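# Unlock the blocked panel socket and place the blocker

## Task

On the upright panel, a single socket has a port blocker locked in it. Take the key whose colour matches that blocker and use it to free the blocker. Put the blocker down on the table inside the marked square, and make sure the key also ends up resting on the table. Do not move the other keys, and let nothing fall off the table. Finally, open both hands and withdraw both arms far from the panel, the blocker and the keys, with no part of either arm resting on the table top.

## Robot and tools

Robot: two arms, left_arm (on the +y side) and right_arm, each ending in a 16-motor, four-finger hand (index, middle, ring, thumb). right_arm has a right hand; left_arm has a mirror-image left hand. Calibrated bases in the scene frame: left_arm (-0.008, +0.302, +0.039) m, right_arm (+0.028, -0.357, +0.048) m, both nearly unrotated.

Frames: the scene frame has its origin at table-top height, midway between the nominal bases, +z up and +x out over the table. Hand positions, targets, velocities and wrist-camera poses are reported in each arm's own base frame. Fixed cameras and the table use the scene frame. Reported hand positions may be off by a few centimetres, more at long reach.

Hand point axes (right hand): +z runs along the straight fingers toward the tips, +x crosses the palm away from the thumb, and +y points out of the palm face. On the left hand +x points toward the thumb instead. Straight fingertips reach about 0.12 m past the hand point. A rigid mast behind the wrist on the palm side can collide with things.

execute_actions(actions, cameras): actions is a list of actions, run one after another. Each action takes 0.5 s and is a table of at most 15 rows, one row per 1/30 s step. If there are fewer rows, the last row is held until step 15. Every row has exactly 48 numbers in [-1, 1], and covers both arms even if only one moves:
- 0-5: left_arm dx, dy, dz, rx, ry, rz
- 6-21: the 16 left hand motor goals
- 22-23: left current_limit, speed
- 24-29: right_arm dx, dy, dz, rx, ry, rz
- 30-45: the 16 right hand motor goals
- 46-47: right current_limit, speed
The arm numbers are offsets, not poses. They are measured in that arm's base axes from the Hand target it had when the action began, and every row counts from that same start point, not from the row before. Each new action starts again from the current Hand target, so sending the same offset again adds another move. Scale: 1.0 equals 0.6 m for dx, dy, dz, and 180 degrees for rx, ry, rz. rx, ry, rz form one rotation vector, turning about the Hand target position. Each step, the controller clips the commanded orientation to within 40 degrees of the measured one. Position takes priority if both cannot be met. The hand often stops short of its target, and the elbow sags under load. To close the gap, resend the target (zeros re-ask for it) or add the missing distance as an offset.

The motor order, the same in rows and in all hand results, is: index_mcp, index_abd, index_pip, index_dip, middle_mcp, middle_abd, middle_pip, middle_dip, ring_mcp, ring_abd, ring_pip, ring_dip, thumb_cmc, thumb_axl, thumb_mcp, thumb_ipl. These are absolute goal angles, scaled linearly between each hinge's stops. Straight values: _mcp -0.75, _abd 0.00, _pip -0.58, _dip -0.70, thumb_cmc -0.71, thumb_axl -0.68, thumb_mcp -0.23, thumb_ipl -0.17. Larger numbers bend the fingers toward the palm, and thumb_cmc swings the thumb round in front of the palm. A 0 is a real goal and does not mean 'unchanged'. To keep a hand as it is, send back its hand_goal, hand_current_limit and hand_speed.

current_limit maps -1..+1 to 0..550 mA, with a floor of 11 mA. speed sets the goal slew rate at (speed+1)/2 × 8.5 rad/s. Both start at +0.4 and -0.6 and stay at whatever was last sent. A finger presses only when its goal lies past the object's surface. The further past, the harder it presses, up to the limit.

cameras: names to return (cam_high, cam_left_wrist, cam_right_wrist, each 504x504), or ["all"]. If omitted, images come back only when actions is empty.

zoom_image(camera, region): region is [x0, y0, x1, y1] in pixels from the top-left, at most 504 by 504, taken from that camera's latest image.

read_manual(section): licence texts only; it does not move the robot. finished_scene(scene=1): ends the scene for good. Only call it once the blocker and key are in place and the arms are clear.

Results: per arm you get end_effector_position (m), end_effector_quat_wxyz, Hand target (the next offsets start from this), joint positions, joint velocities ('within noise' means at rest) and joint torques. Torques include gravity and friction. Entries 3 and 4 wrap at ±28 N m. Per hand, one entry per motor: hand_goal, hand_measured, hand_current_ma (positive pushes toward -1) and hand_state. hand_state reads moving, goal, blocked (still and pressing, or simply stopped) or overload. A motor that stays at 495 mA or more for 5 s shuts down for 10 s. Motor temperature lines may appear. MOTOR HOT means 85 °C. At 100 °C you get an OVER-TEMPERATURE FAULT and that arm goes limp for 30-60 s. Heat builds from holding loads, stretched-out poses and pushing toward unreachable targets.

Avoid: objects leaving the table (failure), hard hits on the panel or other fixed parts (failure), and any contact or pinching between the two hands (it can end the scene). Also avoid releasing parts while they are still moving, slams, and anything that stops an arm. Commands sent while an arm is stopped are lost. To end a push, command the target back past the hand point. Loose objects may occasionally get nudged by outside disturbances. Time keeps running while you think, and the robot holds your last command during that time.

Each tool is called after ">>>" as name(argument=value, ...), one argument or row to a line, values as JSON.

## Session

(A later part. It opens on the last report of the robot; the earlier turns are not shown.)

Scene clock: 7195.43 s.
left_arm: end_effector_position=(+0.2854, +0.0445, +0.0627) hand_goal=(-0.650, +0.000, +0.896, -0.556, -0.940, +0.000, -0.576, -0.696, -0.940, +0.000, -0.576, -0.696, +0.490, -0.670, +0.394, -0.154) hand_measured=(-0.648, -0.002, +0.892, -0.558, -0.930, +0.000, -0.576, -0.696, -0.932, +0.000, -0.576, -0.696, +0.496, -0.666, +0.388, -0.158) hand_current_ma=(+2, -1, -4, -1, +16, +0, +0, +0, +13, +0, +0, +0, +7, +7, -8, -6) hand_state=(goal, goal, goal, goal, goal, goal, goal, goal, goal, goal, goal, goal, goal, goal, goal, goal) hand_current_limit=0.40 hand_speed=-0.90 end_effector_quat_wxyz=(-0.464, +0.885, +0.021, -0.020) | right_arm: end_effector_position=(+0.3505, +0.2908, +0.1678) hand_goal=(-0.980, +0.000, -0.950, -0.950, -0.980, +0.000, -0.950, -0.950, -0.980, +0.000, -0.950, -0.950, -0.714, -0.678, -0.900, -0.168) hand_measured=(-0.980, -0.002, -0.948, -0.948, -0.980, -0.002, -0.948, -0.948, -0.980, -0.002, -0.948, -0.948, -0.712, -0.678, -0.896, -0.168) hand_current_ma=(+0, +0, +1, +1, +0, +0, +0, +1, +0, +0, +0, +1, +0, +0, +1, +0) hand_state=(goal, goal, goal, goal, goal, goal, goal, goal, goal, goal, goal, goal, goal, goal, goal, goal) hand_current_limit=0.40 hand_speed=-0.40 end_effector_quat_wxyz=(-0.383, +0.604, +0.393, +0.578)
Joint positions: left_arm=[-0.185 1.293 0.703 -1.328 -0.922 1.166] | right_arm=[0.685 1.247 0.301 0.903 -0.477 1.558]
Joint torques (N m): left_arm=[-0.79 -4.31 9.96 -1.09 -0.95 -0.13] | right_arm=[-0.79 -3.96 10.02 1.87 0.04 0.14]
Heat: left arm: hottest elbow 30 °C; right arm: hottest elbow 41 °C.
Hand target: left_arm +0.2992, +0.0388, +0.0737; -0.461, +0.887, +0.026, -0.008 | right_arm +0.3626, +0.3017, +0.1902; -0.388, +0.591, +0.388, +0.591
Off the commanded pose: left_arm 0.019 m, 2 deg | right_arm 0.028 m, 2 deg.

>>> execute_actions(
  actions=[
    [[0.01,0,0,0,0,0,-0.205,0,-0.358,-0.696,-0.94,0,-0.576,-0.696,-0.94,0,-0.576,-0.696,0.49,-0.67,0.394,-0.154,0.4,-0.7,0,0,0,0,0,0,-0.98,0,-0.95,-0.95,-0.98,0,-0.95,-0.95,-0.98,0,-0.95,-0.95,-0.714,-0.678,-0.9,-0.168,0.4,-0.4]],
    [[0.01,0.0,0,0,0,0,-0.205,0,-0.358,-0.696,-0.94,0,-0.576,-0.696,-0.94,0,-0.576,-0.696,0.49,-0.67,0.394,-0.154,0.4,-0.7,0,0,0,0,0,0,-0.98,0,-0.95,-0.95,-0.98,0,-0.95,-0.95,-0.98,0,-0.95,-0.95,-0.714,-0.678,-0.9,-0.168,0.4,-0.4]],
  ],
  cameras=["all"],
)

>>> zoom_image(
  camera="cam_left_wrist",
  region=[70, 40, 270, 200],
)

Scene clock: 7207.17 s.
left_arm: end_effector_position=(+0.2951, +0.0427, +0.0662) hand_goal=(-0.206, +0.000, -0.358, -0.696, -0.940, +0.000, -0.576, -0.696, -0.940, +0.000, -0.576, -0.696, +0.490, -0.670, +0.394, -0.154) hand_measured=(-0.206, -0.002, -0.354, -0.698, -0.930, +0.000, -0.576, -0.696, -0.932, +0.000, -0.576, -0.696, +0.494, -0.668, +0.388, -0.158) hand_current_ma=(+1, -1, +3, -1, +16, +0, +0, +0, +13, +0, +0, +0, +4, +3, -9, -4) hand_state=(goal, goal, goal, goal, goal, goal, goal, goal, goal, goal, goal, goal, goal, goal, goal, goal) hand_current_limit=0.40 hand_speed=-0.70 end_effector_quat_wxyz=(-0.463, +0.886, +0.023, -0.016) | right_arm: end_effector_position=(+0.3505, +0.2908, +0.1678) hand_goal=(-0.980, +0.000, -0.950, -0.950, -0.980, +0.000, -0.950, -0.950, -0.980, +0.000, -0.950, -0.950, -0.714, -0.678, -0.900, -0.168) hand_measured=(-0.980, -0.002, -0.948, -0.948, -0.980, -0.002, -0.948, -0.948, -0.980, -0.002, -0.948, -0.948, -0.712, -0.678, -0.896, -0.168) hand_current_ma=(+0, +0, +1, +1, +0, +0, +0, +1, +0, +0, +0, +1, +0, +0, +1, +0) hand_state=(goal, goal, goal, goal, goal, goal, goal, goal, goal, goal, goal, goal, goal, goal, goal, goal) hand_current_limit=0.40 hand_speed=-0.40 end_effector_quat_wxyz=(-0.383, +0.604, +0.393, +0.578)
Joint positions: left_arm=[-0.185 1.306 0.727 -1.328 -0.922 1.165] | right_arm=[0.685 1.247 0.301 0.903 -0.477 1.558]
Joint torques (N m): left_arm=[-0.26 -3.43 10.36 -0.69 -1.06 -0.04] | right_arm=[-0.67 -4.01 10.02 1.84 0.04 0.15]
Heat: left arm: hottest elbow 31 °C; right arm: hottest elbow 41 °C.
Hand target: left_arm +0.3112, +0.0388, +0.0736; -0.461, +0.887, +0.026, -0.008 | right_arm +0.3626, +0.3017, +0.1902; -0.388, +0.591, +0.388, +0.591
Off the commanded pose: left_arm 0.018 m, 1 deg | right_arm 0.028 m, 2 deg.

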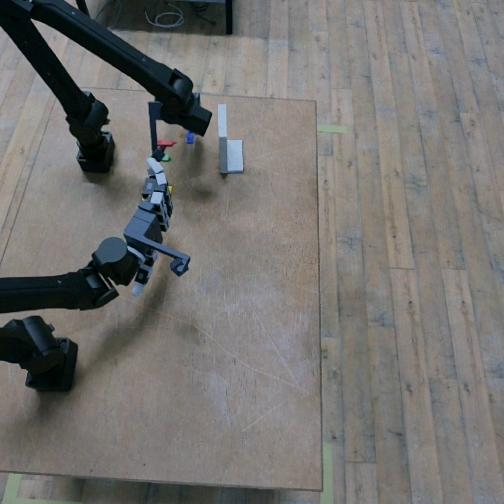

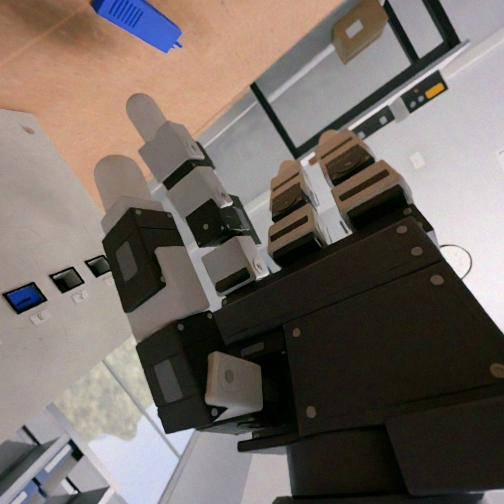

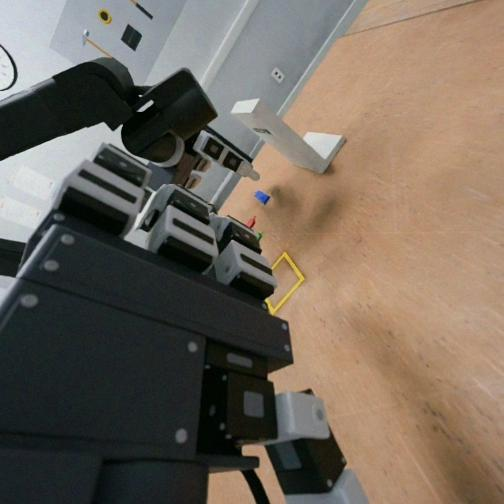

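Scaled by 2.520 from the camera's 504x504 image, which has a finer 720x720 frame.

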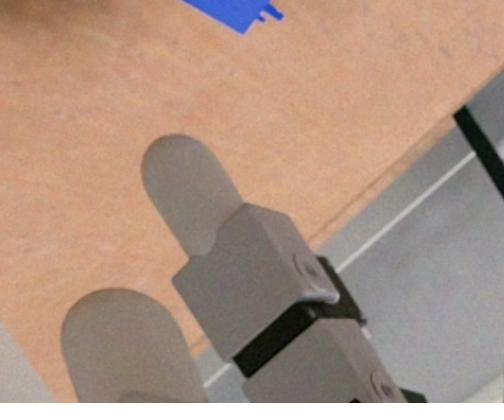

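>>> zoom_image(
  camera="cam_left_wrist",
  region=[70, 0, 200, 130],
)

>>> zoom_image(
  camera="cam_right_wrist",
  region=[220, 140, 320, 240],
)

>>> zoom_image(
  camera="cam_high",
  region=[140, 90, 240, 190],
)

Scaled by 3.877 from the camera's 504x504 image, which has a finer 720x720 frame.

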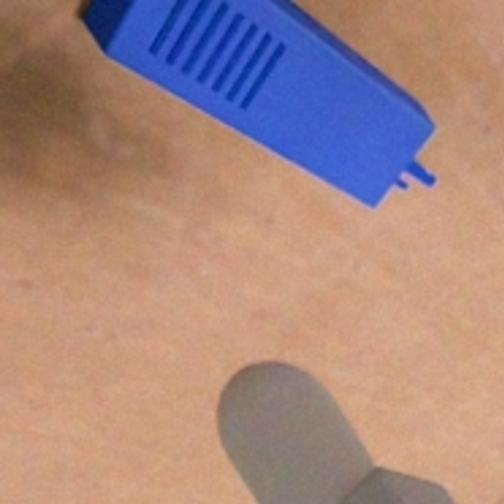

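Scaled by 5.040 from the camera's 504x504 image, which has a finer 720x720 frame.

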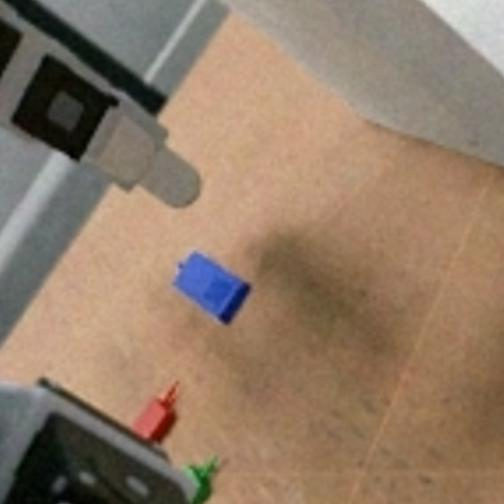

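Scaled by 5.040 from the camera's 504x504 image, which has a finer 720x720 frame.

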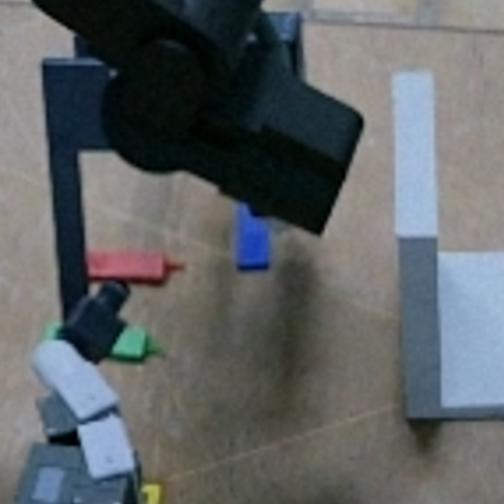

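>>> execute_actions(
  actions=[
    [[0,0,-0.03,0,0,0,-0.205,0,-0.358,-0.696,-0.94,0,-0.576,-0.696,-0.94,0,-0.576,-0.696,0.49,-0.67,0.394,-0.154,0.4,-0.7,0,0,0,0,0,0,-0.98,0,-0.95,-0.95,-0.98,0,-0.95,-0.95,-0.98,0,-0.95,-0.95,-0.714,-0.678,-0.9,-0.168,0.4,-0.4]],
    [[0,0.0,-0.02,0,0,0,-0.205,0,-0.358,-0.696,-0.94,0,-0.576,-0.696,-0.94,0,-0.576,-0.696,0.49,-0.67,0.394,-0.154,0.4,-0.7,0,0,0,0,0,0,-0.98,0,-0.95,-0.95,-0.98,0,-0.95,-0.95,-0.98,0,-0.95,-0.95,-0.714,-0.678,-0.9,-0.168,0.4,-0.4]],
  ],
)

Scene clock: 7252.30 s.
left_arm: end_effector_position=(+0.3099, +0.0399, +0.0490) hand_goal=(-0.206, +0.000, -0.358, -0.696, -0.940, +0.000, -0.576, -0.696, -0.940, +0.000, -0.576, -0.696, +0.490, -0.670, +0.394, -0.154) hand_measured=(-0.206, -0.002, -0.354, -0.698, -0.930, +0.000, -0.576, -0.696, -0.932, +0.000, -0.576, -0.696, +0.494, -0.668, +0.388, -0.158) hand_current_ma=(+1, -1, +3, -1, +16, +0, +0, +0, +13, +0, +0, +0, +4, +3, -9, -4) hand_state=(goal, goal, goal, goal, goal, goal, goal, goal, goal, goal, goal, goal, goal, goal, goal, goal) hand_current_limit=0.40 hand_speed=-0.70 end_effector_quat_wxyz=(-0.461, +0.887, +0.029, -0.006) | right_arm: end_effector_position=(+0.3505, +0.2908, +0.1678) hand_goal=(-0.980, +0.000, -0.950, -0.950, -0.980, +0.000, -0.950, -0.950, -0.980, +0.000, -0.950, -0.950, -0.714, -0.678, -0.900, -0.168) hand_measured=(-0.980, -0.002, -0.948, -0.948, -0.980, -0.002, -0.948, -0.948, -0.980, -0.002, -0.948, -0.948, -0.712, -0.678, -0.896, -0.168) hand_current_ma=(+0, +0, +1, +1, +0, +0, +0, +1, +0, +0, +0, +1, +0, +0, +1, +0) hand_state=(goal, goal, goal, goal, goal, goal, goal, goal, goal, goal, goal, goal, goal, goal, goal, goal) hand_current_limit=0.40 hand_speed=-0.40 end_effector_quat_wxyz=(-0.383, +0.604, +0.393, +0.578)
Joint positions: left_arm=[-0.185 1.363 0.727 -1.248 -0.922 1.165] | right_arm=[0.685 1.247 0.301 0.903 -0.477 1.558]
Joint torques (N m): left_arm=[-0.21 -4.01 7.01 -0.01 -1.07 -0.05] | right_arm=[-0.62 -3.96 10.02 1.85 0.03 0.14]
Heat: left arm: hottest elbow 32 °C; right arm: hottest elbow 41 °C.
Hand target: left_arm +0.3112, +0.0388, +0.0437; -0.461, +0.887, +0.026, -0.008 | right_arm +0.3626, +0.3017, +0.1902; -0.388, +0.591, +0.388, +0.591
Off the commanded pose: left_arm 0.006 m, 0 deg | right_arm 0.028 m, 2 deg.

>>> execute_actions(
  actions=[
    [[-0.005,0,-0.02,0,0,0,-0.205,0,-0.358,-0.696,-0.94,0,-0.576,-0.696,-0.94,0,-0.576,-0.696,0.49,-0.67,0.394,-0.154,0.4,-0.7,0,0,0,0,0,0,-0.98,0,-0.95,-0.95,-0.98,0,-0.95,-0.95,-0.98,0,-0.95,-0.95,-0.714,-0.678,-0.9,-0.168,0.4,-0.4]],
    [[-0.005,0.0,-0.016,0,0,0,-0.205,0,-0.358,-0.696,-0.94,0,-0.576,-0.696,-0.94,0,-0.576,-0.696,0.49,-0.67,0.394,-0.154,0.4,-0.7,0,0,0,0,0,0,-0.98,0,-0.95,-0.95,-0.98,0,-0.95,-0.95,-0.98,0,-0.95,-0.95,-0.714,-0.678,-0.9,-0.168,0.4,-0.4]],
  ],
  cameras=["cam_left_wrist"],
)

>>> zoom_image(
  camera="cam_left_wrist",
  region=[70, 0, 230, 130],
)

Scene clock: 7264.07 s.
left_arm: end_effector_position=(+0.3070, +0.0405, +0.0293) hand_goal=(-0.206, +0.000, -0.358, -0.696, -0.940, +0.000, -0.576, -0.696, -0.940, +0.000, -0.576, -0.696, +0.490, -0.670, +0.394, -0.154) hand_measured=(-0.206, -0.002, -0.354, -0.698, -0.930, +0.000, -0.576, -0.696, -0.932, +0.000, -0.576, -0.696, +0.494, -0.668, +0.388, -0.158) hand_current_ma=(+1, -1, +3, -1, +16, +0, +0, +0, +13, +0, +0, +0, +4, +3, -9, -4) hand_state=(goal, goal, goal, goal, goal, goal, goal, goal, goal, goal, goal, goal, goal, goal, goal, goal) hand_current_limit=0.40 hand_speed=-0.70 end_effector_quat_wxyz=(-0.461, +0.887, +0.029, -0.004) | right_arm: end_effector_position=(+0.3505, +0.2908, +0.1678) hand_goal=(-0.980, +0.000, -0.950, -0.950, -0.980, +0.000, -0.950, -0.950, -0.980, +0.000, -0.950, -0.950, -0.714, -0.678, -0.900, -0.168) hand_measured=(-0.980, -0.002, -0.948, -0.948, -0.980, -0.002, -0.948, -0.948, -0.980, -0.002, -0.948, -0.948, -0.712, -0.678, -0.896, -0.168) hand_current_ma=(+0, +0, +1, +1, +0, +0, +0, +1, +0, +0, +0, +1, +0, +0, +1, +0) hand_state=(goal, goal, goal, goal, goal, goal, goal, goal, goal, goal, goal, goal, goal, goal, goal, goal) hand_current_limit=0.40 hand_speed=-0.40 end_effector_quat_wxyz=(-0.383, +0.604, +0.393, +0.578)
Joint positions: left_arm=[-0.185 1.395 0.693 -1.179 -0.922 1.165] | right_arm=[0.685 1.247 0.301 0.903 -0.477 1.558]
Joint torques (N m): left_arm=[-0.5 -4.07 6.16 0.16 -1.02 -0.11] | right_arm=[-0.73 -3.96 9.99 1.84 0.03 0.14]
Heat: left arm: hottest elbow 32 °C; right arm: hottest elbow 41 °C.
Hand target: left_arm +0.3053, +0.0388, +0.0221; -0.461, +0.887, +0.026, -0.008 | right_arm +0.3626, +0.3017, +0.1902; -0.388, +0.591, +0.388, +0.591
Off the commanded pose: left_arm 0.008 m, 1 deg | right_arm 0.028 m, 2 deg.
Images, in order (width x height): cam_left_wrist 504x504.

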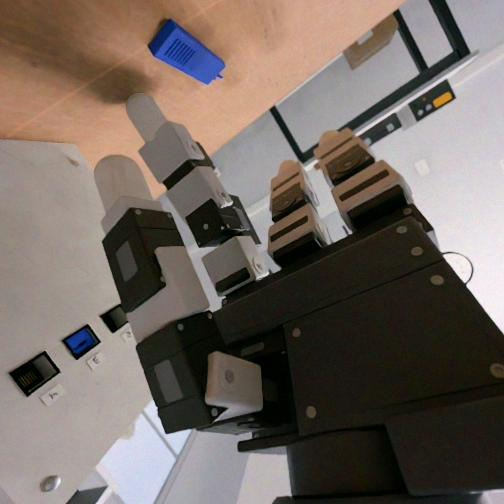

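Scaled by 3.150 from the camera's 504x504 image, which has a finer 720x720 frame.

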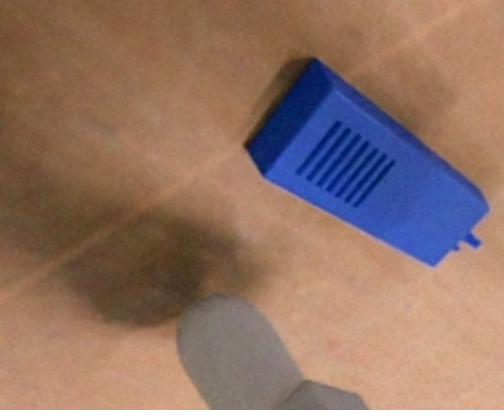

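>>> execute_actions(
  actions=[
    [[-0.005,0,-0.006,0,0,0,-0.205,0,-0.358,-0.696,-0.94,0,-0.576,-0.696,-0.94,0,-0.576,-0.696,0.49,-0.67,0.394,-0.154,0.4,-0.7,0,0,0,0,0,0,-0.98,0,-0.95,-0.95,-0.98,0,-0.95,-0.95,-0.98,0,-0.95,-0.95,-0.714,-0.678,-0.9,-0.168,0.4,-0.4]],
    [[-0.0133,0.0,0,0,0,0,-0.205,0,-0.358,-0.696,-0.94,0,-0.576,-0.696,-0.94,0,-0.576,-0.696,0.49,-0.67,0.394,-0.154,0.4,-0.7,0,0,0,0,0,0,-0.98,0,-0.95,-0.95,-0.98,0,-0.95,-0.95,-0.98,0,-0.95,-0.95,-0.714,-0.678,-0.9,-0.168,0.4,-0.4]],
  ],
)

Scene clock: 7277.43 s.
left_arm: end_effector_position=(+0.3019, +0.0412, +0.0245) hand_goal=(-0.206, +0.000, -0.358, -0.696, -0.940, +0.000, -0.576, -0.696, -0.940, +0.000, -0.576, -0.696, +0.490, -0.670, +0.394, -0.154) hand_measured=(-0.202, -0.006, -0.354, -0.696, -0.930, +0.000, -0.576, -0.696, -0.932, +0.000, -0.576, -0.696, +0.494, -0.668, +0.388, -0.156) hand_current_ma=(+3, -5, +3, +0, +16, +0, +0, +0, +13, +0, +0, +0, +3, +2, -9, -4) hand_state=(goal, goal, goal, goal, goal, goal, goal, goal, goal, goal, goal, goal, goal, goal, goal, goal) hand_current_limit=0.40 hand_speed=-0.70 end_effector_quat_wxyz=(-0.464, +0.885, +0.033, -0.003) | right_arm: end_effector_position=(+0.3505, +0.2908, +0.1678) hand_goal=(-0.980, +0.000, -0.950, -0.950, -0.980, +0.000, -0.950, -0.950, -0.980, +0.000, -0.950, -0.950, -0.714, -0.678, -0.900, -0.168) hand_measured=(-0.980, -0.002, -0.948, -0.948, -0.980, -0.002, -0.948, -0.948, -0.980, -0.002, -0.948, -0.948, -0.712, -0.678, -0.896, -0.168) hand_current_ma=(+0, +0, +1, +1, +0, +0, +0, +1, +0, +0, +0, +1, +0, +0, +1, +0) hand_state=(goal, goal, goal, goal, goal, goal, goal, goal, goal, goal, goal, goal, goal, goal, goal, goal) hand_current_limit=0.40 hand_speed=-0.40 end_effector_quat_wxyz=(-0.383, +0.604, +0.393, +0.578)
Joint positions: left_arm=[-0.19 1.395 0.673 -1.169 -0.926 1.146] | right_arm=[0.685 1.247 0.301 0.903 -0.477 1.558]
Joint torques (N m): left_arm=[-0.67 -5.07 5.23 -0.16 -0.78 -0.08] | right_arm=[-0.67 -4.01 10 1.84 0.02 0.15]
Heat: left arm: hottest elbow 32 °C; right arm: hottest elbow 41 °C.
Hand target: left_arm +0.2943, +0.0388, +0.0185; -0.462, +0.887, +0.026, -0.008 | right_arm +0.3626, +0.3017, +0.1902; -0.388, +0.591, +0.388, +0.591
Off the commanded pose: left_arm 0.010 m, 1 deg | right_arm 0.028 m, 2 deg.

>>> execute_actions(
  actions=[
    [[-0.006,0,0.004,0,0,0,-0.205,0,-0.358,-0.696,-0.94,0,-0.576,-0.696,-0.94,0,-0.576,-0.696,0.49,-0.67,0.394,-0.154,0.4,-0.7,0,0,0,0,0,0,-0.98,0,-0.95,-0.95,-0.98,0,-0.95,-0.95,-0.98,0,-0.95,-0.95,-0.714,-0.678,-0.9,-0.168,0.4,-0.4]],
    [[-0.01,0.0,0.002,0,0,0,-0.205,0,-0.358,-0.696,-0.94,0,-0.576,-0.696,-0.94,0,-0.576,-0.696,0.49,-0.67,0.394,-0.154,0.4,-0.7,0,0,0,0,0,0,-0.98,0,-0.95,-0.95,-0.98,0,-0.95,-0.95,-0.98,0,-0.95,-0.95,-0.714,-0.678,-0.9,-0.168,0.4,-0.4]],
  ],
  cameras=["cam_left_wrist"],
)

>>> zoom_image(
  camera="cam_left_wrist",
  region=[70, 0, 230, 130],
)

Scene clock: 7292.60 s.
left_arm: end_effector_position=(+0.2941, +0.0410, +0.0248) hand_goal=(-0.206, +0.000, -0.358, -0.696, -0.940, +0.000, -0.576, -0.696, -0.940, +0.000, -0.576, -0.696, +0.490, -0.670, +0.394, -0.154) hand_measured=(-0.202, -0.012, -0.356, -0.696, -0.930, +0.000, -0.576, -0.696, -0.932, +0.000, -0.576, -0.696, +0.494, -0.668, +0.388, -0.156) hand_current_ma=(+3, -16, +2, +0, +16, +0, +0, +0, +13, +0, +0, +0, +3, +2, -9, -4) hand_state=(goal, goal, goal, goal, goal, goal, goal, goal, goal, goal, goal, goal, goal, goal, goal, goal) hand_current_limit=0.40 hand_speed=-0.70 end_effector_quat_wxyz=(-0.463, +0.886, +0.034, +0.001) | right_arm: end_effector_position=(+0.3505, +0.2908, +0.1678) hand_goal=(-0.980, +0.000, -0.950, -0.950, -0.980, +0.000, -0.950, -0.950, -0.980, +0.000, -0.950, -0.950, -0.714, -0.678, -0.900, -0.168) hand_measured=(-0.980, -0.002, -0.948, -0.948, -0.980, -0.002, -0.948, -0.948, -0.980, -0.002, -0.948, -0.948, -0.712, -0.678, -0.896, -0.168) hand_current_ma=(+0, +0, +1, +1, +0, +0, +0, +1, +0, +0, +0, +1, +0, +0, +1, +0) hand_state=(goal, goal, goal, goal, goal, goal, goal, goal, goal, goal, goal, goal, goal, goal, goal, goal) hand_current_limit=0.40 hand_speed=-0.40 end_effector_quat_wxyz=(-0.383, +0.604, +0.393, +0.578)
Joint positions: left_arm=[-0.195 1.37 0.65 -1.169 -0.924 1.139] | right_arm=[0.685 1.247 0.301 0.903 -0.477 1.558]
Joint torques (N m): left_arm=[-0.79 -5.13 5.55 -0.98 -0.76 -0.07] | right_arm=[-0.79 -4.01 10.02 1.87 0.03 0.14]
Heat: left arm: hottest elbow 31 °C; right arm: hottest elbow 41 °C.
Hand target: left_arm +0.2846, +0.0388, +0.0221; -0.461, +0.887, +0.026, -0.008 | right_arm +0.3626, +0.3017, +0.1902; -0.388, +0.591, +0.388, +0.591
Off the commanded pose: left_arm 0.010 m, 1 deg | right_arm 0.028 m, 2 deg.
Images, in order (width x height): cam_left_wrist 504x504.

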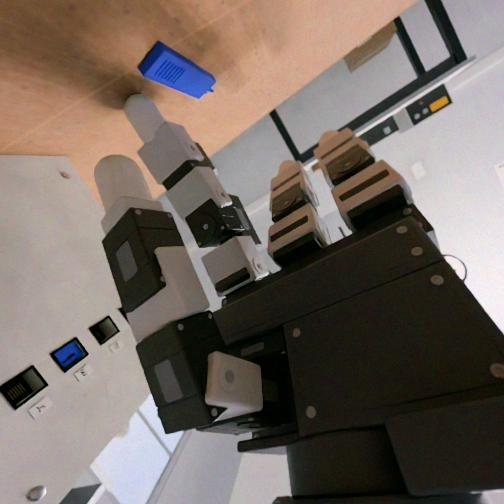

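Scaled by 3.150 from the camera's 504x504 image, which has a finer 720x720 frame.

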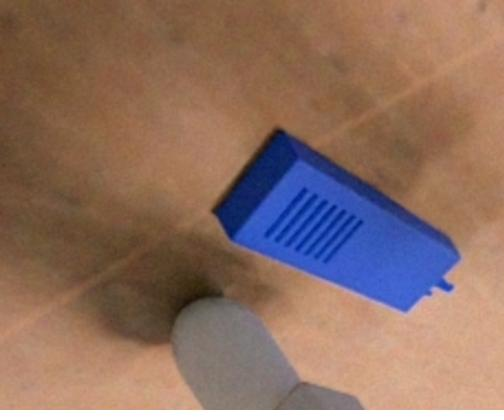

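>>> execute_actions(
  actions=[
    [[-0.0133,0,0.003,0,0,0,-0.205,0,-0.358,-0.696,-0.94,0,-0.576,-0.696,-0.94,0,-0.576,-0.696,0.49,-0.67,0.394,-0.154,0.4,-0.7,0,0,0,0,0,0,-0.98,0,-0.95,-0.95,-0.98,0,-0.95,-0.95,-0.98,0,-0.95,-0.95,-0.714,-0.678,-0.9,-0.168,0.4,-0.4]],
    [[-0.01,0.0,0.0,0,0,0,-0.205,0,-0.358,-0.696,-0.94,0,-0.576,-0.696,-0.94,0,-0.576,-0.696,0.49,-0.67,0.394,-0.154,0.4,-0.7,0,0,0,0,0,0,-0.98,0,-0.95,-0.95,-0.98,0,-0.95,-0.95,-0.98,0,-0.95,-0.95,-0.714,-0.678,-0.9,-0.168,0.4,-0.4]],
  ],
  cameras=["cam_left_wrist"],
)

>>> zoom_image(
  camera="cam_left_wrist",
  region=[70, 0, 230, 130],
)

Scene clock: 7311.87 s.
left_arm: end_effector_position=(+0.2789, +0.0405, +0.0250) hand_goal=(-0.206, +0.000, -0.358, -0.696, -0.940, +0.000, -0.576, -0.696, -0.940, +0.000, -0.576, -0.696, +0.490, -0.670, +0.394, -0.154) hand_measured=(-0.202, -0.012, -0.356, -0.696, -0.930, +0.000, -0.576, -0.696, -0.932, +0.000, -0.576, -0.696, +0.494, -0.668, +0.388, -0.156) hand_current_ma=(+3, -15, +2, +0, +16, +0, +0, +0, +13, +0, +0, +0, +3, +2, -9, -4) hand_state=(goal, goal, goal, goal, goal, goal, goal, goal, goal, goal, goal, goal, goal, goal, goal, goal) hand_current_limit=0.40 hand_speed=-0.70 end_effector_quat_wxyz=(-0.462, +0.886, +0.032, -0.001) | right_arm: end_effector_position=(+0.3505, +0.2908, +0.1678) hand_goal=(-0.980, +0.000, -0.950, -0.950, -0.980, +0.000, -0.950, -0.950, -0.980, +0.000, -0.950, -0.950, -0.714, -0.678, -0.900, -0.168) hand_measured=(-0.980, -0.002, -0.948, -0.948, -0.980, -0.002, -0.948, -0.948, -0.980, -0.002, -0.948, -0.948, -0.712, -0.678, -0.896, -0.168) hand_current_ma=(+0, +0, +1, +1, +0, +0, +0, +1, +0, +0, +0, +1, +0, +0, +1, +0) hand_state=(goal, goal, goal, goal, goal, goal, goal, goal, goal, goal, goal, goal, goal, goal, goal, goal) hand_current_limit=0.40 hand_speed=-0.40 end_effector_quat_wxyz=(-0.383, +0.604, +0.393, +0.578)
Joint positions: left_arm=[-0.206 1.334 0.617 -1.187 -0.918 1.126] | right_arm=[0.685 1.247 0.301 0.903 -0.477 1.558]
Joint torques (N m): left_arm=[-0.85 -4.84 5.74 -1.14 -0.84 -0.07] | right_arm=[-0.79 -3.96 10.03 1.87 0.04 0.14]
Heat: left arm: hottest elbow 30 °C; right arm: hottest elbow 41 °C.
Hand target: left_arm +0.2706, +0.0388, +0.0238; -0.461, +0.887, +0.026, -0.008 | right_arm +0.3626, +0.3017, +0.1902; -0.388, +0.591, +0.388, +0.591
Off the commanded pose: left_arm 0.008 m, 1 deg | right_arm 0.028 m, 2 deg.
Images, in order (width x height): cam_left_wrist 504x504.

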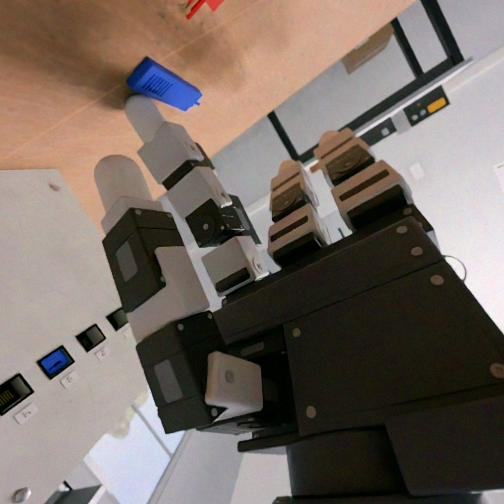

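Scaled by 3.150 from the camera's 504x504 image, which has a finer 720x720 frame.

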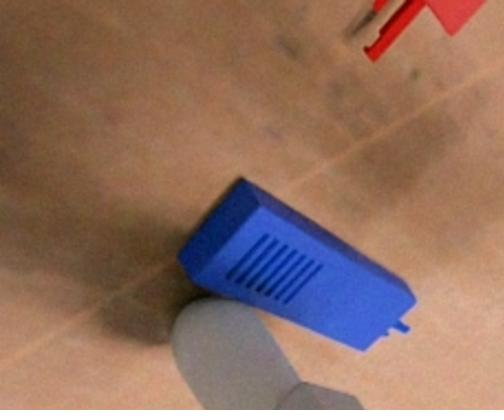

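>>> execute_actions(
  actions=[
    [[-0.0133,0,0.0005,0,0,0,-0.205,0,-0.358,-0.696,-0.94,0,-0.576,-0.696,-0.94,0,-0.576,-0.696,0.49,-0.67,0.394,-0.154,0.4,-0.7,0,0,0,0,0,0,-0.98,0,-0.95,-0.95,-0.98,0,-0.95,-0.95,-0.98,0,-0.95,-0.95,-0.714,-0.678,-0.9,-0.168,0.4,-0.4]],
    [[-0.0133,0.0,0.0005,0,0,0,-0.205,0,-0.358,-0.696,-0.94,0,-0.576,-0.696,-0.94,0,-0.576,-0.696,0.49,-0.67,0.394,-0.154,0.4,-0.7,0,0,0,0,0,0,-0.98,0,-0.95,-0.95,-0.98,0,-0.95,-0.95,-0.98,0,-0.95,-0.95,-0.714,-0.678,-0.9,-0.168,0.4,-0.4]],
    [[-0.0133,0.0,0.0005,0,0,0,-0.205,0,-0.358,-0.696,-0.94,0,-0.576,-0.696,-0.94,0,-0.576,-0.696,0.49,-0.67,0.394,-0.154,0.4,-0.7,0,0,0,0,0,0,-0.98,0,-0.95,-0.95,-0.98,0,-0.95,-0.95,-0.98,0,-0.95,-0.95,-0.714,-0.678,-0.9,-0.168,0.4,-0.4]],
  ],
  cameras=["cam_left_wrist"],
)

>>> zoom_image(
  camera="cam_left_wrist",
  region=[70, 0, 230, 130],
)

Scene clock: 7348.57 s.
left_arm: end_effector_position=(+0.2535, +0.0401, +0.0253) hand_goal=(-0.206, +0.000, -0.358, -0.696, -0.940, +0.000, -0.576, -0.696, -0.940, +0.000, -0.576, -0.696, +0.490, -0.670, +0.394, -0.154) hand_measured=(-0.202, -0.006, -0.356, -0.696, -0.930, +0.000, -0.576, -0.696, -0.932, +0.000, -0.576, -0.696, +0.494, -0.668, +0.388, -0.156) hand_current_ma=(+3, -6, +2, +0, +16, +0, +0, +0, +13, +0, +0, +0, +3, +2, -9, -4) hand_state=(goal, goal, goal, goal, goal, goal, goal, goal, goal, goal, goal, goal, goal, goal, goal, goal) hand_current_limit=0.40 hand_speed=-0.70 end_effector_quat_wxyz=(-0.461, +0.887, +0.030, -0.003) | right_arm: end_effector_position=(+0.3505, +0.2908, +0.1678) hand_goal=(-0.980, +0.000, -0.950, -0.950, -0.980, +0.000, -0.950, -0.950, -0.980, +0.000, -0.950, -0.950, -0.714, -0.678, -0.900, -0.168) hand_measured=(-0.980, -0.002, -0.948, -0.948, -0.980, -0.002, -0.948, -0.948, -0.980, -0.002, -0.948, -0.948, -0.712, -0.678, -0.896, -0.168) hand_current_ma=(+0, +0, +1, +1, +0, +0, +0, +1, +0, +0, +0, +1, +0, +0, +1, +0) hand_state=(goal, goal, goal, goal, goal, goal, goal, goal, goal, goal, goal, goal, goal, goal, goal, goal) hand_current_limit=0.40 hand_speed=-0.40 end_effector_quat_wxyz=(-0.383, +0.604, +0.393, +0.578)
Joint positions: left_arm=[-0.229 1.273 0.562 -1.223 -0.909 1.095] | right_arm=[0.685 1.247 0.301 0.903 -0.477 1.558]
Joint torques (N m): left_arm=[-0.73 -4.01 5.85 -1.09 -0.89 -0.12] | right_arm=[-0.73 -4.01 10.02 1.85 0.03 0.14]
Heat: left arm: hottest elbow 30 °C; right arm: hottest elbow 41 °C.
Hand target: left_arm +0.2467, +0.0387, +0.0247; -0.462, +0.887, +0.026, -0.008 | right_arm +0.3626, +0.3017, +0.1902; -0.388, +0.591, +0.388, +0.591
Off the commanded pose: left_arm 0.007 m, 1 deg | right_arm 0.028 m, 2 deg.
Images, in order (width x height): cam_left_wrist 504x504.

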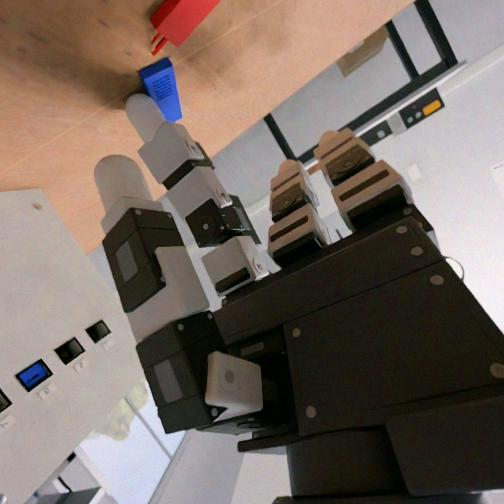

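Scaled by 3.150 from the camera's 504x504 image, which has a finer 720x720 frame.

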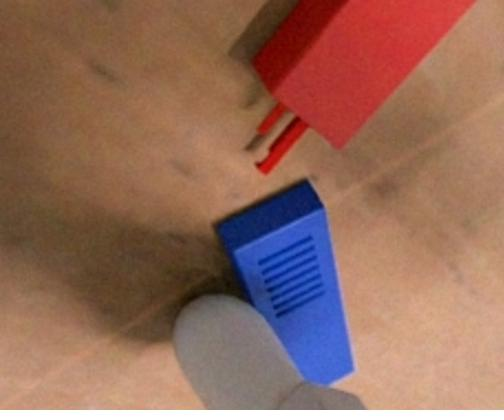

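>>> execute_actions(
  actions=[
    [[-0.012,0.0087,0.0,0,0,0,-0.205,0,-0.358,-0.696,-0.94,0,-0.576,-0.696,-0.94,0,-0.576,-0.696,0.49,-0.67,0.394,-0.154,0.4,-0.7,0,0,0,0,0,0,-0.98,0,-0.95,-0.95,-0.98,0,-0.95,-0.95,-0.98,0,-0.95,-0.95,-0.714,-0.678,-0.9,-0.168,0.4,-0.4]],
    [[-0.012,0.0087,0.0,0,0,0,-0.205,0,-0.358,-0.696,-0.94,0,-0.576,-0.696,-0.94,0,-0.576,-0.696,0.49,-0.67,0.394,-0.154,0.4,-0.7,0,0,0,0,0,0,-0.98,0,-0.95,-0.95,-0.98,0,-0.95,-0.95,-0.98,0,-0.95,-0.95,-0.714,-0.678,-0.9,-0.168,0.4,-0.4]],
  ],
  cameras=["cam_left_wrist"],
)

>>> zoom_image(
  camera="cam_left_wrist",
  region=[70, 0, 230, 130],
)

Scene clock: 7387.97 s.
left_arm: end_effector_position=(+0.2356, +0.0464, +0.0254) hand_goal=(-0.206, +0.000, -0.358, -0.696, -0.940, +0.000, -0.576, -0.696, -0.940, +0.000, -0.576, -0.696, +0.490, -0.670, +0.394, -0.154) hand_measured=(-0.202, -0.002, -0.356, -0.696, -0.930, +0.000, -0.576, -0.696, -0.932, +0.000, -0.576, -0.696, +0.494, -0.668, +0.388, -0.156) hand_current_ma=(+3, -2, +2, +0, +16, +0, +0, +0, +13, +0, +0, +0, +3, +2, -9, -4) hand_state=(goal, goal, goal, goal, goal, goal, goal, goal, goal, goal, goal, goal, goal, goal, goal, goal) hand_current_limit=0.40 hand_speed=-0.70 end_effector_quat_wxyz=(-0.462, +0.887, +0.024, -0.006) | right_arm: end_effector_position=(+0.3505, +0.2908, +0.1678) hand_goal=(-0.980, +0.000, -0.950, -0.950, -0.980, +0.000, -0.950, -0.950, -0.980, +0.000, -0.950, -0.950, -0.714, -0.678, -0.900, -0.168) hand_measured=(-0.980, -0.002, -0.948, -0.948, -0.980, -0.002, -0.948, -0.948, -0.980, -0.002, -0.948, -0.948, -0.712, -0.678, -0.896, -0.168) hand_current_ma=(+0, +0, +1, +1, +0, +0, +0, +1, +0, +0, +0, +1, +0, +0, +1, +0) hand_state=(goal, goal, goal, goal, goal, goal, goal, goal, goal, goal, goal, goal, goal, goal, goal, goal) hand_current_limit=0.40 hand_speed=-0.40 end_effector_quat_wxyz=(-0.383, +0.604, +0.393, +0.578)
Joint positions: left_arm=[-0.218 1.215 0.517 -1.223 -0.914 1.125] | right_arm=[0.685 1.247 0.301 0.903 -0.477 1.558]
Joint torques (N m): left_arm=[0.85 -3.37 6.02 -0.35 -1.13 0.06] | right_arm=[-0.67 -3.96 10.03 1.84 0.03 0.15]
Heat: left arm: hottest elbow 30 °C; right arm: hottest elbow 41 °C.
Hand target: left_arm +0.2323, +0.0492, +0.0247; -0.461, +0.887, +0.026, -0.008 | right_arm +0.3626, +0.3017, +0.1902; -0.388, +0.591, +0.388, +0.591
Off the commanded pose: left_arm 0.004 m, 0 deg | right_arm 0.028 m, 2 deg.
Images, in order (width x height): cam_left_wrist 504x504.

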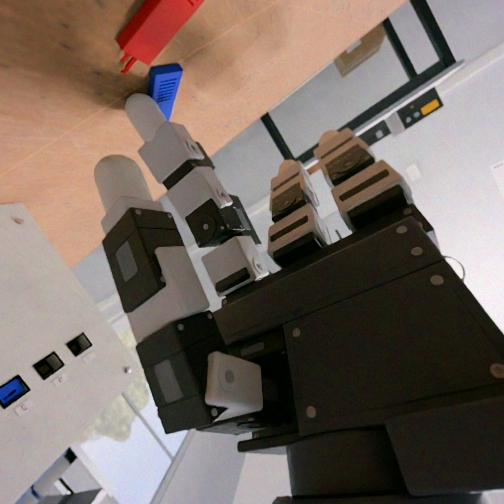

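Scaled by 3.150 from the camera's 504x504 image, which has a finer 720x720 frame.

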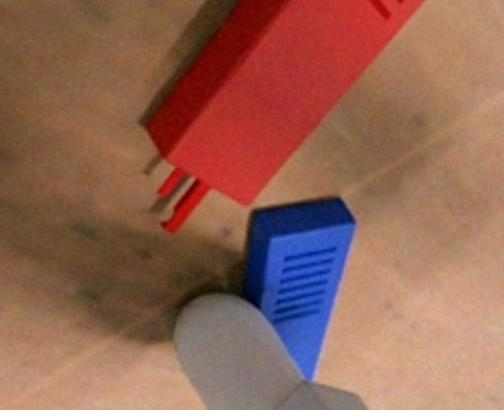

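>>> execute_actions(
  actions=[
    [[-0.0093,0.0066,0.0,0,0,0,-0.205,0,-0.358,-0.696,-0.94,0,-0.576,-0.696,-0.94,0,-0.576,-0.696,0.49,-0.67,0.394,-0.154,0.4,-0.7,0,0,0,0,0,0,-0.98,0,-0.95,-0.95,-0.98,0,-0.95,-0.95,-0.98,0,-0.95,-0.95,-0.714,-0.678,-0.9,-0.168,0.4,-0.4]],
    [[-0.0093,0.0066,0.0,0,0,0,-0.205,0,-0.358,-0.696,-0.94,0,-0.576,-0.696,-0.94,0,-0.576,-0.696,0.49,-0.67,0.394,-0.154,0.4,-0.7,0,0,0,0,0,0,-0.98,0,-0.95,-0.95,-0.98,0,-0.95,-0.95,-0.98,0,-0.95,-0.95,-0.714,-0.678,-0.9,-0.168,0.4,-0.4]],
  ],
  cameras=["cam_left_wrist"],
)

>>> zoom_image(
  camera="cam_left_wrist",
  region=[70, 0, 230, 130],
)

Scene clock: 7420.20 s.
left_arm: end_effector_position=(+0.2227, +0.0549, +0.0259) hand_goal=(-0.206, +0.000, -0.358, -0.696, -0.940, +0.000, -0.576, -0.696, -0.940, +0.000, -0.576, -0.696, +0.490, -0.670, +0.394, -0.154) hand_measured=(-0.202, -0.002, -0.356, -0.696, -0.930, +0.000, -0.576, -0.696, -0.932, +0.000, -0.576, -0.696, +0.494, -0.668, +0.388, -0.156) hand_current_ma=(+3, -2, +2, +0, +16, +0, +0, +0, +13, +0, +0, +0, +3, +2, -9, -4) hand_state=(goal, goal, goal, goal, goal, goal, goal, goal, goal, goal, goal, goal, goal, goal, goal, goal) hand_current_limit=0.40 hand_speed=-0.70 end_effector_quat_wxyz=(-0.462, +0.886, +0.023, -0.009) | right_arm: end_effector_position=(+0.3505, +0.2908, +0.1678) hand_goal=(-0.980, +0.000, -0.950, -0.950, -0.980, +0.000, -0.950, -0.950, -0.980, +0.000, -0.950, -0.950, -0.714, -0.678, -0.900, -0.168) hand_measured=(-0.980, -0.002, -0.948, -0.948, -0.980, -0.002, -0.948, -0.948, -0.980, -0.002, -0.948, -0.948, -0.712, -0.678, -0.896, -0.168) hand_current_ma=(+0, +0, +1, +1, +0, +0, +0, +1, +0, +0, +0, +1, +0, +0, +1, +0) hand_state=(goal, goal, goal, goal, goal, goal, goal, goal, goal, goal, goal, goal, goal, goal, goal, goal) hand_current_limit=0.40 hand_speed=-0.40 end_effector_quat_wxyz=(-0.383, +0.604, +0.393, +0.578)
Joint positions: left_arm=[-0.191 1.164 0.484 -1.215 -0.923 1.166] | right_arm=[0.685 1.247 0.301 0.903 -0.477 1.558]
Joint torques (N m): left_arm=[0.79 -2.84 6.16 0.08 -1.15 -0.05] | right_arm=[-0.79 -4.01 10.03 1.85 0.03 0.14]
Heat: left arm: hottest elbow 30 °C; right arm: hottest elbow 41 °C.
Hand target: left_arm +0.2212, +0.0572, +0.0248; -0.462, +0.887, +0.026, -0.008 | right_arm +0.3626, +0.3017, +0.1902; -0.388, +0.591, +0.388, +0.591
Off the commanded pose: left_arm 0.003 m, 0 deg | right_arm 0.028 m, 2 deg.
Images, in order (width x height): cam_left_wrist 504x504.

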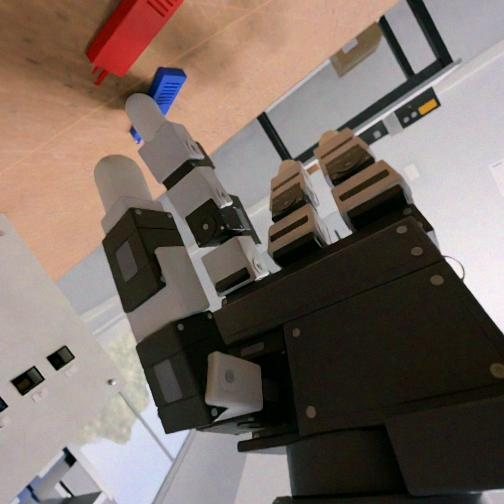

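Scaled by 3.150 from the camera's 504x504 image, which has a finer 720x720 frame.

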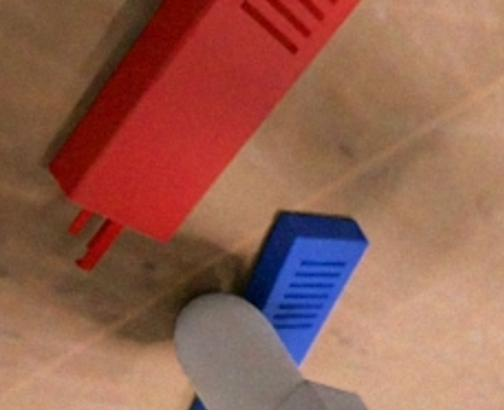

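>>> execute_actions(
  actions=[
    [[-0.0062,0.0079,-0.0005,0,0,0,-0.205,0,-0.358,-0.696,-0.94,0,-0.576,-0.696,-0.94,0,-0.576,-0.696,0.49,-0.67,0.394,-0.154,0.4,-0.7,0,0,0,0,0,0,-0.98,0,-0.95,-0.95,-0.98,0,-0.95,-0.95,-0.98,0,-0.95,-0.95,-0.714,-0.678,-0.9,-0.168,0.4,-0.4]],
    [[-0.0062,0.0085,-0.0005,0,0,0,-0.205,0,-0.358,-0.696,-0.94,0,-0.576,-0.696,-0.94,0,-0.576,-0.696,0.49,-0.67,0.394,-0.154,0.4,-0.7,0,0,0,0,0,0,-0.98,0,-0.95,-0.95,-0.98,0,-0.95,-0.95,-0.98,0,-0.95,-0.95,-0.714,-0.678,-0.9,-0.168,0.4,-0.4]],
  ],
  cameras=["cam_left_wrist"],
)

>>> zoom_image(
  camera="cam_left_wrist",
  region=[70, 0, 230, 130],
)

Scene clock: 7436.93 s.
left_arm: end_effector_position=(+0.2155, +0.0650, +0.0256) hand_goal=(-0.206, +0.000, -0.358, -0.696, -0.940, +0.000, -0.576, -0.696, -0.940, +0.000, -0.576, -0.696, +0.490, -0.670, +0.394, -0.154) hand_measured=(-0.202, -0.002, -0.356, -0.696, -0.930, +0.000, -0.576, -0.696, -0.932, +0.000, -0.576, -0.696, +0.494, -0.668, +0.388, -0.156) hand_current_ma=(+3, -1, +1, +0, +16, +0, +0, +0, +13, +0, +0, +0, +3, +2, -8, -4) hand_state=(goal, goal, goal, goal, goal, goal, goal, goal, goal, goal, goal, goal, goal, goal, goal, goal) hand_current_limit=0.40 hand_speed=-0.70 end_effector_quat_wxyz=(-0.463, +0.886, +0.023, -0.009) | right_arm: end_effector_position=(+0.3505, +0.2908, +0.1678) hand_goal=(-0.980, +0.000, -0.950, -0.950, -0.980, +0.000, -0.950, -0.950, -0.980, +0.000, -0.950, -0.950, -0.714, -0.678, -0.900, -0.168) hand_measured=(-0.980, -0.002, -0.948, -0.948, -0.980, -0.002, -0.948, -0.948, -0.980, -0.002, -0.948, -0.948, -0.712, -0.678, -0.896, -0.168) hand_current_ma=(+0, +0, +1, +1, +0, +0, +0, +1, +0, +0, +0, +1, +0, +0, +1, +0) hand_state=(goal, goal, goal, goal, goal, goal, goal, goal, goal, goal, goal, goal, goal, goal, goal, goal) hand_current_limit=0.40 hand_speed=-0.40 end_effector_quat_wxyz=(-0.383, +0.604, +0.393, +0.578)
Joint positions: left_arm=[-0.148 1.119 0.455 -1.177 -0.936 1.233] | right_arm=[0.685 1.247 0.301 0.903 -0.477 1.558]
Joint torques (N m): left_arm=[0.79 -2.43 6.31 0.13 -1.12 0.05] | right_arm=[-0.73 -3.96 10.03 1.83 0.03 0.14]
Heat: left arm: hottest elbow 30 °C; right arm: hottest elbow 41 °C.
Hand target: left_arm +0.2137, +0.0670, +0.0241; -0.461, +0.887, +0.026, -0.008 | right_arm +0.3626, +0.3017, +0.1902; -0.388, +0.591, +0.388, +0.591
Off the commanded pose: left_arm 0.003 m, 0 deg | right_arm 0.028 m, 2 deg.
Images, in order (width x height): cam_left_wrist 504x504.

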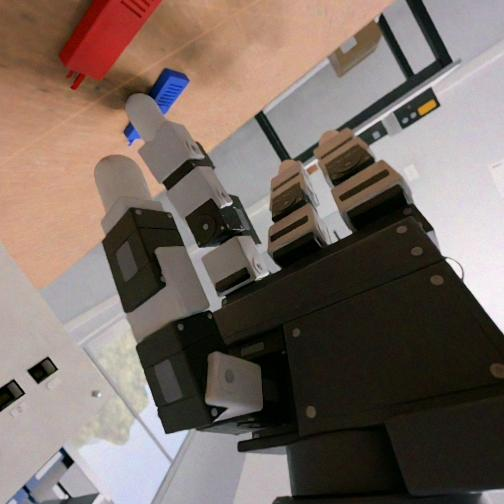

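Scaled by 3.150 from the camera's 504x504 image, which has a finer 720x720 frame.

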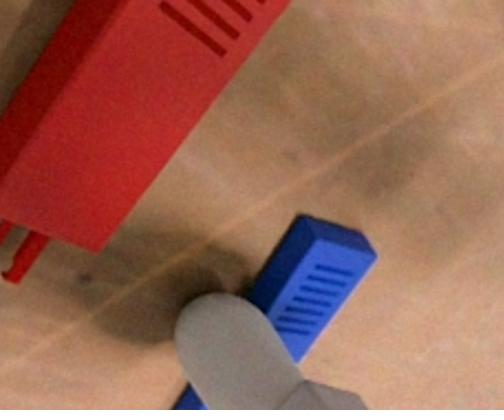

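>>> execute_actions(
  actions=[
    [[0.0,-0.04,0.0,0,0,0,-0.205,0,-0.358,-0.696,-0.94,0,-0.576,-0.696,-0.94,0,-0.576,-0.696,0.49,-0.67,0.394,-0.154,0.4,-0.7,0,0,0,0,0,0,-0.98,0,-0.95,-0.95,-0.98,0,-0.95,-0.95,-0.98,0,-0.95,-0.95,-0.714,-0.678,-0.9,-0.168,0.4,-0.4]],
    [[0.0,0.0,0.06,0,0,0,-0.205,0,-0.358,-0.696,-0.94,0,-0.576,-0.696,-0.94,0,-0.576,-0.696,0.49,-0.67,0.394,-0.154,0.4,-0.7,0,0,0,0,0,0,-0.98,0,-0.95,-0.95,-0.98,0,-0.95,-0.95,-0.98,0,-0.95,-0.95,-0.714,-0.678,-0.9,-0.168,0.4,-0.4]],
    [[0.0,0.0,0.04,0,0,0,-0.205,0,-0.358,-0.696,-0.94,0,-0.576,-0.696,-0.94,0,-0.576,-0.696,0.49,-0.67,0.394,-0.154,0.4,-0.7,0,0,0,0,0,0,-0.98,0,-0.95,-0.95,-0.98,0,-0.95,-0.95,-0.98,0,-0.95,-0.95,-0.714,-0.678,-0.9,-0.168,0.4,-0.4]],
  ],
  cameras=["all"],
)

>>> zoom_image(
  camera="cam_left_wrist",
  region=[70, 0, 230, 130],
)

>>> zoom_image(
  camera="cam_high",
  region=[140, 90, 240, 190],
)

Scene clock: 7484.27 s.
left_arm: end_effector_position=(+0.1999, +0.0490, +0.0704) hand_goal=(-0.206, +0.000, -0.358, -0.696, -0.940, +0.000, -0.576, -0.696, -0.940, +0.000, -0.576, -0.696, +0.490, -0.670, +0.394, -0.154) hand_measured=(-0.204, -0.002, -0.360, -0.698, -0.930, +0.000, -0.576, -0.696, -0.932, +0.000, -0.576, -0.696, +0.492, -0.668, +0.390, -0.156) hand_current_ma=(+1, -2, -2, -2, +16, +0, +0, +0, +13, +0, +0, +0, +3, +2, -7, -4) hand_state=(goal, goal, goal, goal, goal, goal, goal, goal, goal, goal, goal, goal, goal, goal, goal, goal) hand_current_limit=0.40 hand_speed=-0.70 end_effector_quat_wxyz=(-0.466, +0.884, +0.019, -0.024) | right_arm: end_effector_position=(+0.3505, +0.2908, +0.1678) hand_goal=(-0.980, +0.000, -0.950, -0.950, -0.980, +0.000, -0.950, -0.950, -0.980, +0.000, -0.950, -0.950, -0.714, -0.678, -0.900, -0.168) hand_measured=(-0.980, -0.002, -0.948, -0.948, -0.980, -0.002, -0.948, -0.948, -0.980, -0.002, -0.948, -0.948, -0.712, -0.678, -0.896, -0.168) hand_current_ma=(+0, +0, +1, +1, +0, +0, +0, +1, +0, +0, +0, +1, +0, +0, +1, +0) hand_state=(goal, goal, goal, goal, goal, goal, goal, goal, goal, goal, goal, goal, goal, goal, goal, goal) hand_current_limit=0.40 hand_speed=-0.40 end_effector_quat_wxyz=(-0.383, +0.604, +0.393, +0.578)
Joint positions: left_arm=[-0.246 1.043 0.535 -1.493 -0.901 1.071] | right_arm=[0.685 1.247 0.301 0.903 -0.477 1.558]
Joint torques (N m): left_arm=[-0.91 -1.67 10.41 -1.16 -0.88 -0.13] | right_arm=[-0.79 -3.9 10 1.87 0.03 0.14]
Heat: left arm: hottest elbow 30 °C; right arm: hottest elbow 41 °C.
Hand target: left_arm +0.2138, +0.0430, +0.0842; -0.461, +0.887, +0.026, -0.007 | right_arm +0.3626, +0.3017, +0.1902; -0.388, +0.591, +0.388, +0.591
Off the commanded pose: left_arm 0.020 m, 2 deg | right_arm 0.028 m, 2 deg.

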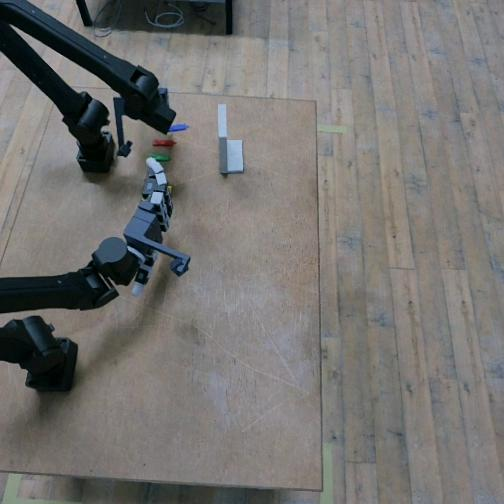

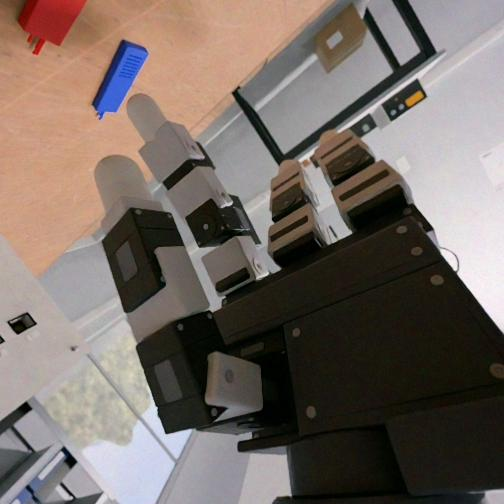

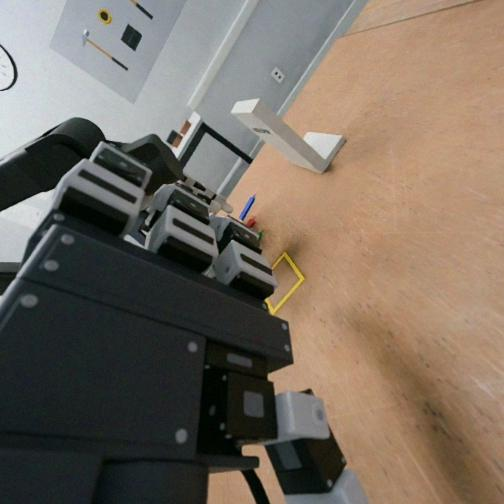

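Scaled by 3.150 from the camera's 504x504 image, which has a finer 720x720 frame.

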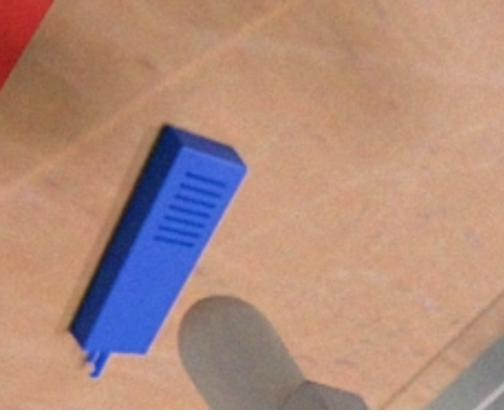

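Scaled by 5.040 from the camera's 504x504 image, which has a finer 720x720 frame.

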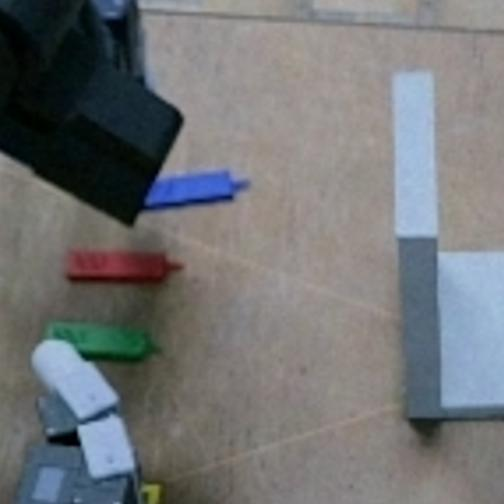

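>>> execute_actions(
  actions=[
    [[0.005,0.055,0.0,0,0,0.0096,-0.82,0,0.896,-0.556,-0.94,0,-0.576,-0.696,-0.94,0,-0.576,-0.696,0.49,-0.67,0.30,-0.154,0.4,-0.7,0,0,0,0,0,0,-0.98,0,-0.95,-0.95,-0.98,0,-0.95,-0.95,-0.98,0,-0.95,-0.95,-0.714,-0.678,-0.9,-0.168,0.4,-0.4]],
    [[0.005,0.055,0.0,0,0,0.0096,-0.82,0,0.896,-0.556,-0.94,0,-0.576,-0.696,-0.94,0,-0.576,-0.696,0.49,-0.67,0.30,-0.154,0.4,-0.7,0,0,0,0,0,0,-0.98,0,-0.95,-0.95,-0.98,0,-0.95,-0.95,-0.98,0,-0.95,-0.95,-0.714,-0.678,-0.9,-0.168,0.4,-0.4]],
    [[0.005,0.055,0.0,0,0,0.0096,-0.82,0,0.896,-0.556,-0.94,0,-0.576,-0.696,-0.94,0,-0.576,-0.696,0.49,-0.67,0.30,-0.154,0.4,-0.7,0,0,0,0,0,0,-0.98,0,-0.95,-0.95,-0.98,0,-0.95,-0.95,-0.98,0,-0.95,-0.95,-0.714,-0.678,-0.9,-0.168,0.4,-0.4]],
  ],
  cameras=["cam_left_wrist","cam_high"],
)

>>> zoom_image(
  camera="cam_left_wrist",
  region=[70, 0, 270, 160],
)

Scene clock: 7553.47 s.
left_arm: end_effector_position=(+0.2168, +0.1391, +0.0785) hand_goal=(-0.820, +0.000, +0.896, -0.556, -0.940, +0.000, -0.576, -0.696, -0.940, +0.000, -0.576, -0.696, +0.490, -0.670, +0.300, -0.154) hand_measured=(-0.804, -0.002, +0.890, -0.558, -0.930, +0.000, -0.576, -0.696, -0.932, +0.000, -0.576, -0.696, +0.492, -0.668, +0.300, -0.156) hand_current_ma=(+27, -2, -6, -2, +16, +0, +0, +0, +13, +0, +0, +0, +2, +2, +0, -3) hand_state=(goal, goal, goal, goal, goal, goal, goal, goal, goal, goal, goal, goal, goal, goal, goal, goal) hand_current_limit=0.40 hand_speed=-0.70 end_effector_quat_wxyz=(-0.462, +0.884, +0.058, -0.040) | right_arm: end_effector_position=(+0.3505, +0.2908, +0.1678) hand_goal=(-0.980, +0.000, -0.950, -0.950, -0.980, +0.000, -0.950, -0.950, -0.980, +0.000, -0.950, -0.950, -0.714, -0.678, -0.900, -0.168) hand_measured=(-0.980, -0.002, -0.948, -0.948, -0.980, -0.002, -0.948, -0.948, -0.980, -0.002, -0.948, -0.948, -0.712, -0.678, -0.896, -0.168) hand_current_ma=(+0, +0, +1, +1, +0, +0, +0, +1, +0, +0, +0, +1, +0, +0, +1, +0) hand_state=(goal, goal, goal, goal, goal, goal, goal, goal, goal, goal, goal, goal, goal, goal, goal, goal) hand_current_limit=0.40 hand_speed=-0.40 end_effector_quat_wxyz=(-0.383, +0.604, +0.393, +0.578)
Joint positions: left_arm=[0.205 0.964 0.535 -1.066 -0.962 1.683] | right_arm=[0.685 1.247 0.301 0.903 -0.477 1.558]
Joint torques (N m): left_arm=[0.79 -2.14 9.42 0.88 -1.02 0.02] | right_arm=[-0.79 -4.01 10 1.85 0.03 0.15]
Motor temperatures (°C): left_arm=[23 27 36 24 26 25] | right_arm=[23 25 41 24 25 25]
Heat: left arm: hottest elbow 36 °C; right arm: hottest elbow 41 °C.
Hand target: left_arm +0.2228, +0.1420, +0.0842; -0.461, +0.885, +0.066, -0.028 | right_arm +0.3626, +0.3017, +0.1902; -0.388, +0.591, +0.388, +0.591
Off the commanded pose: left_arm 0.009 m, 2 deg | right_arm 0.028 m, 2 deg.
Images, in order (width x height): cam_high 504x504, cam_left_wrist 504x504.

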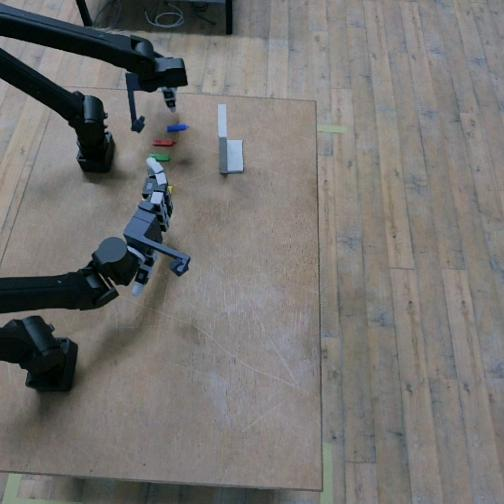

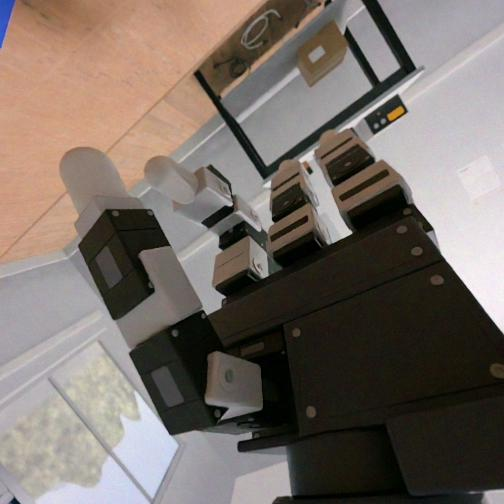

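Scaled by 2.520 from the camera's 504x504 image, which has a finer 720x720 frame.

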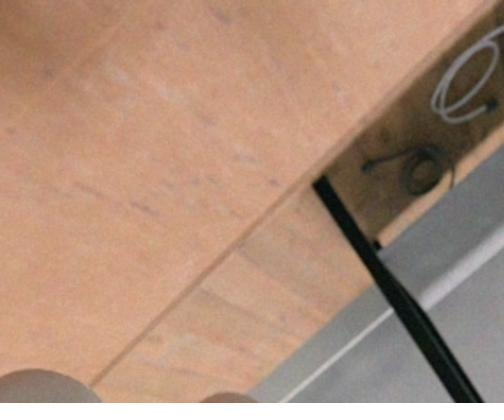

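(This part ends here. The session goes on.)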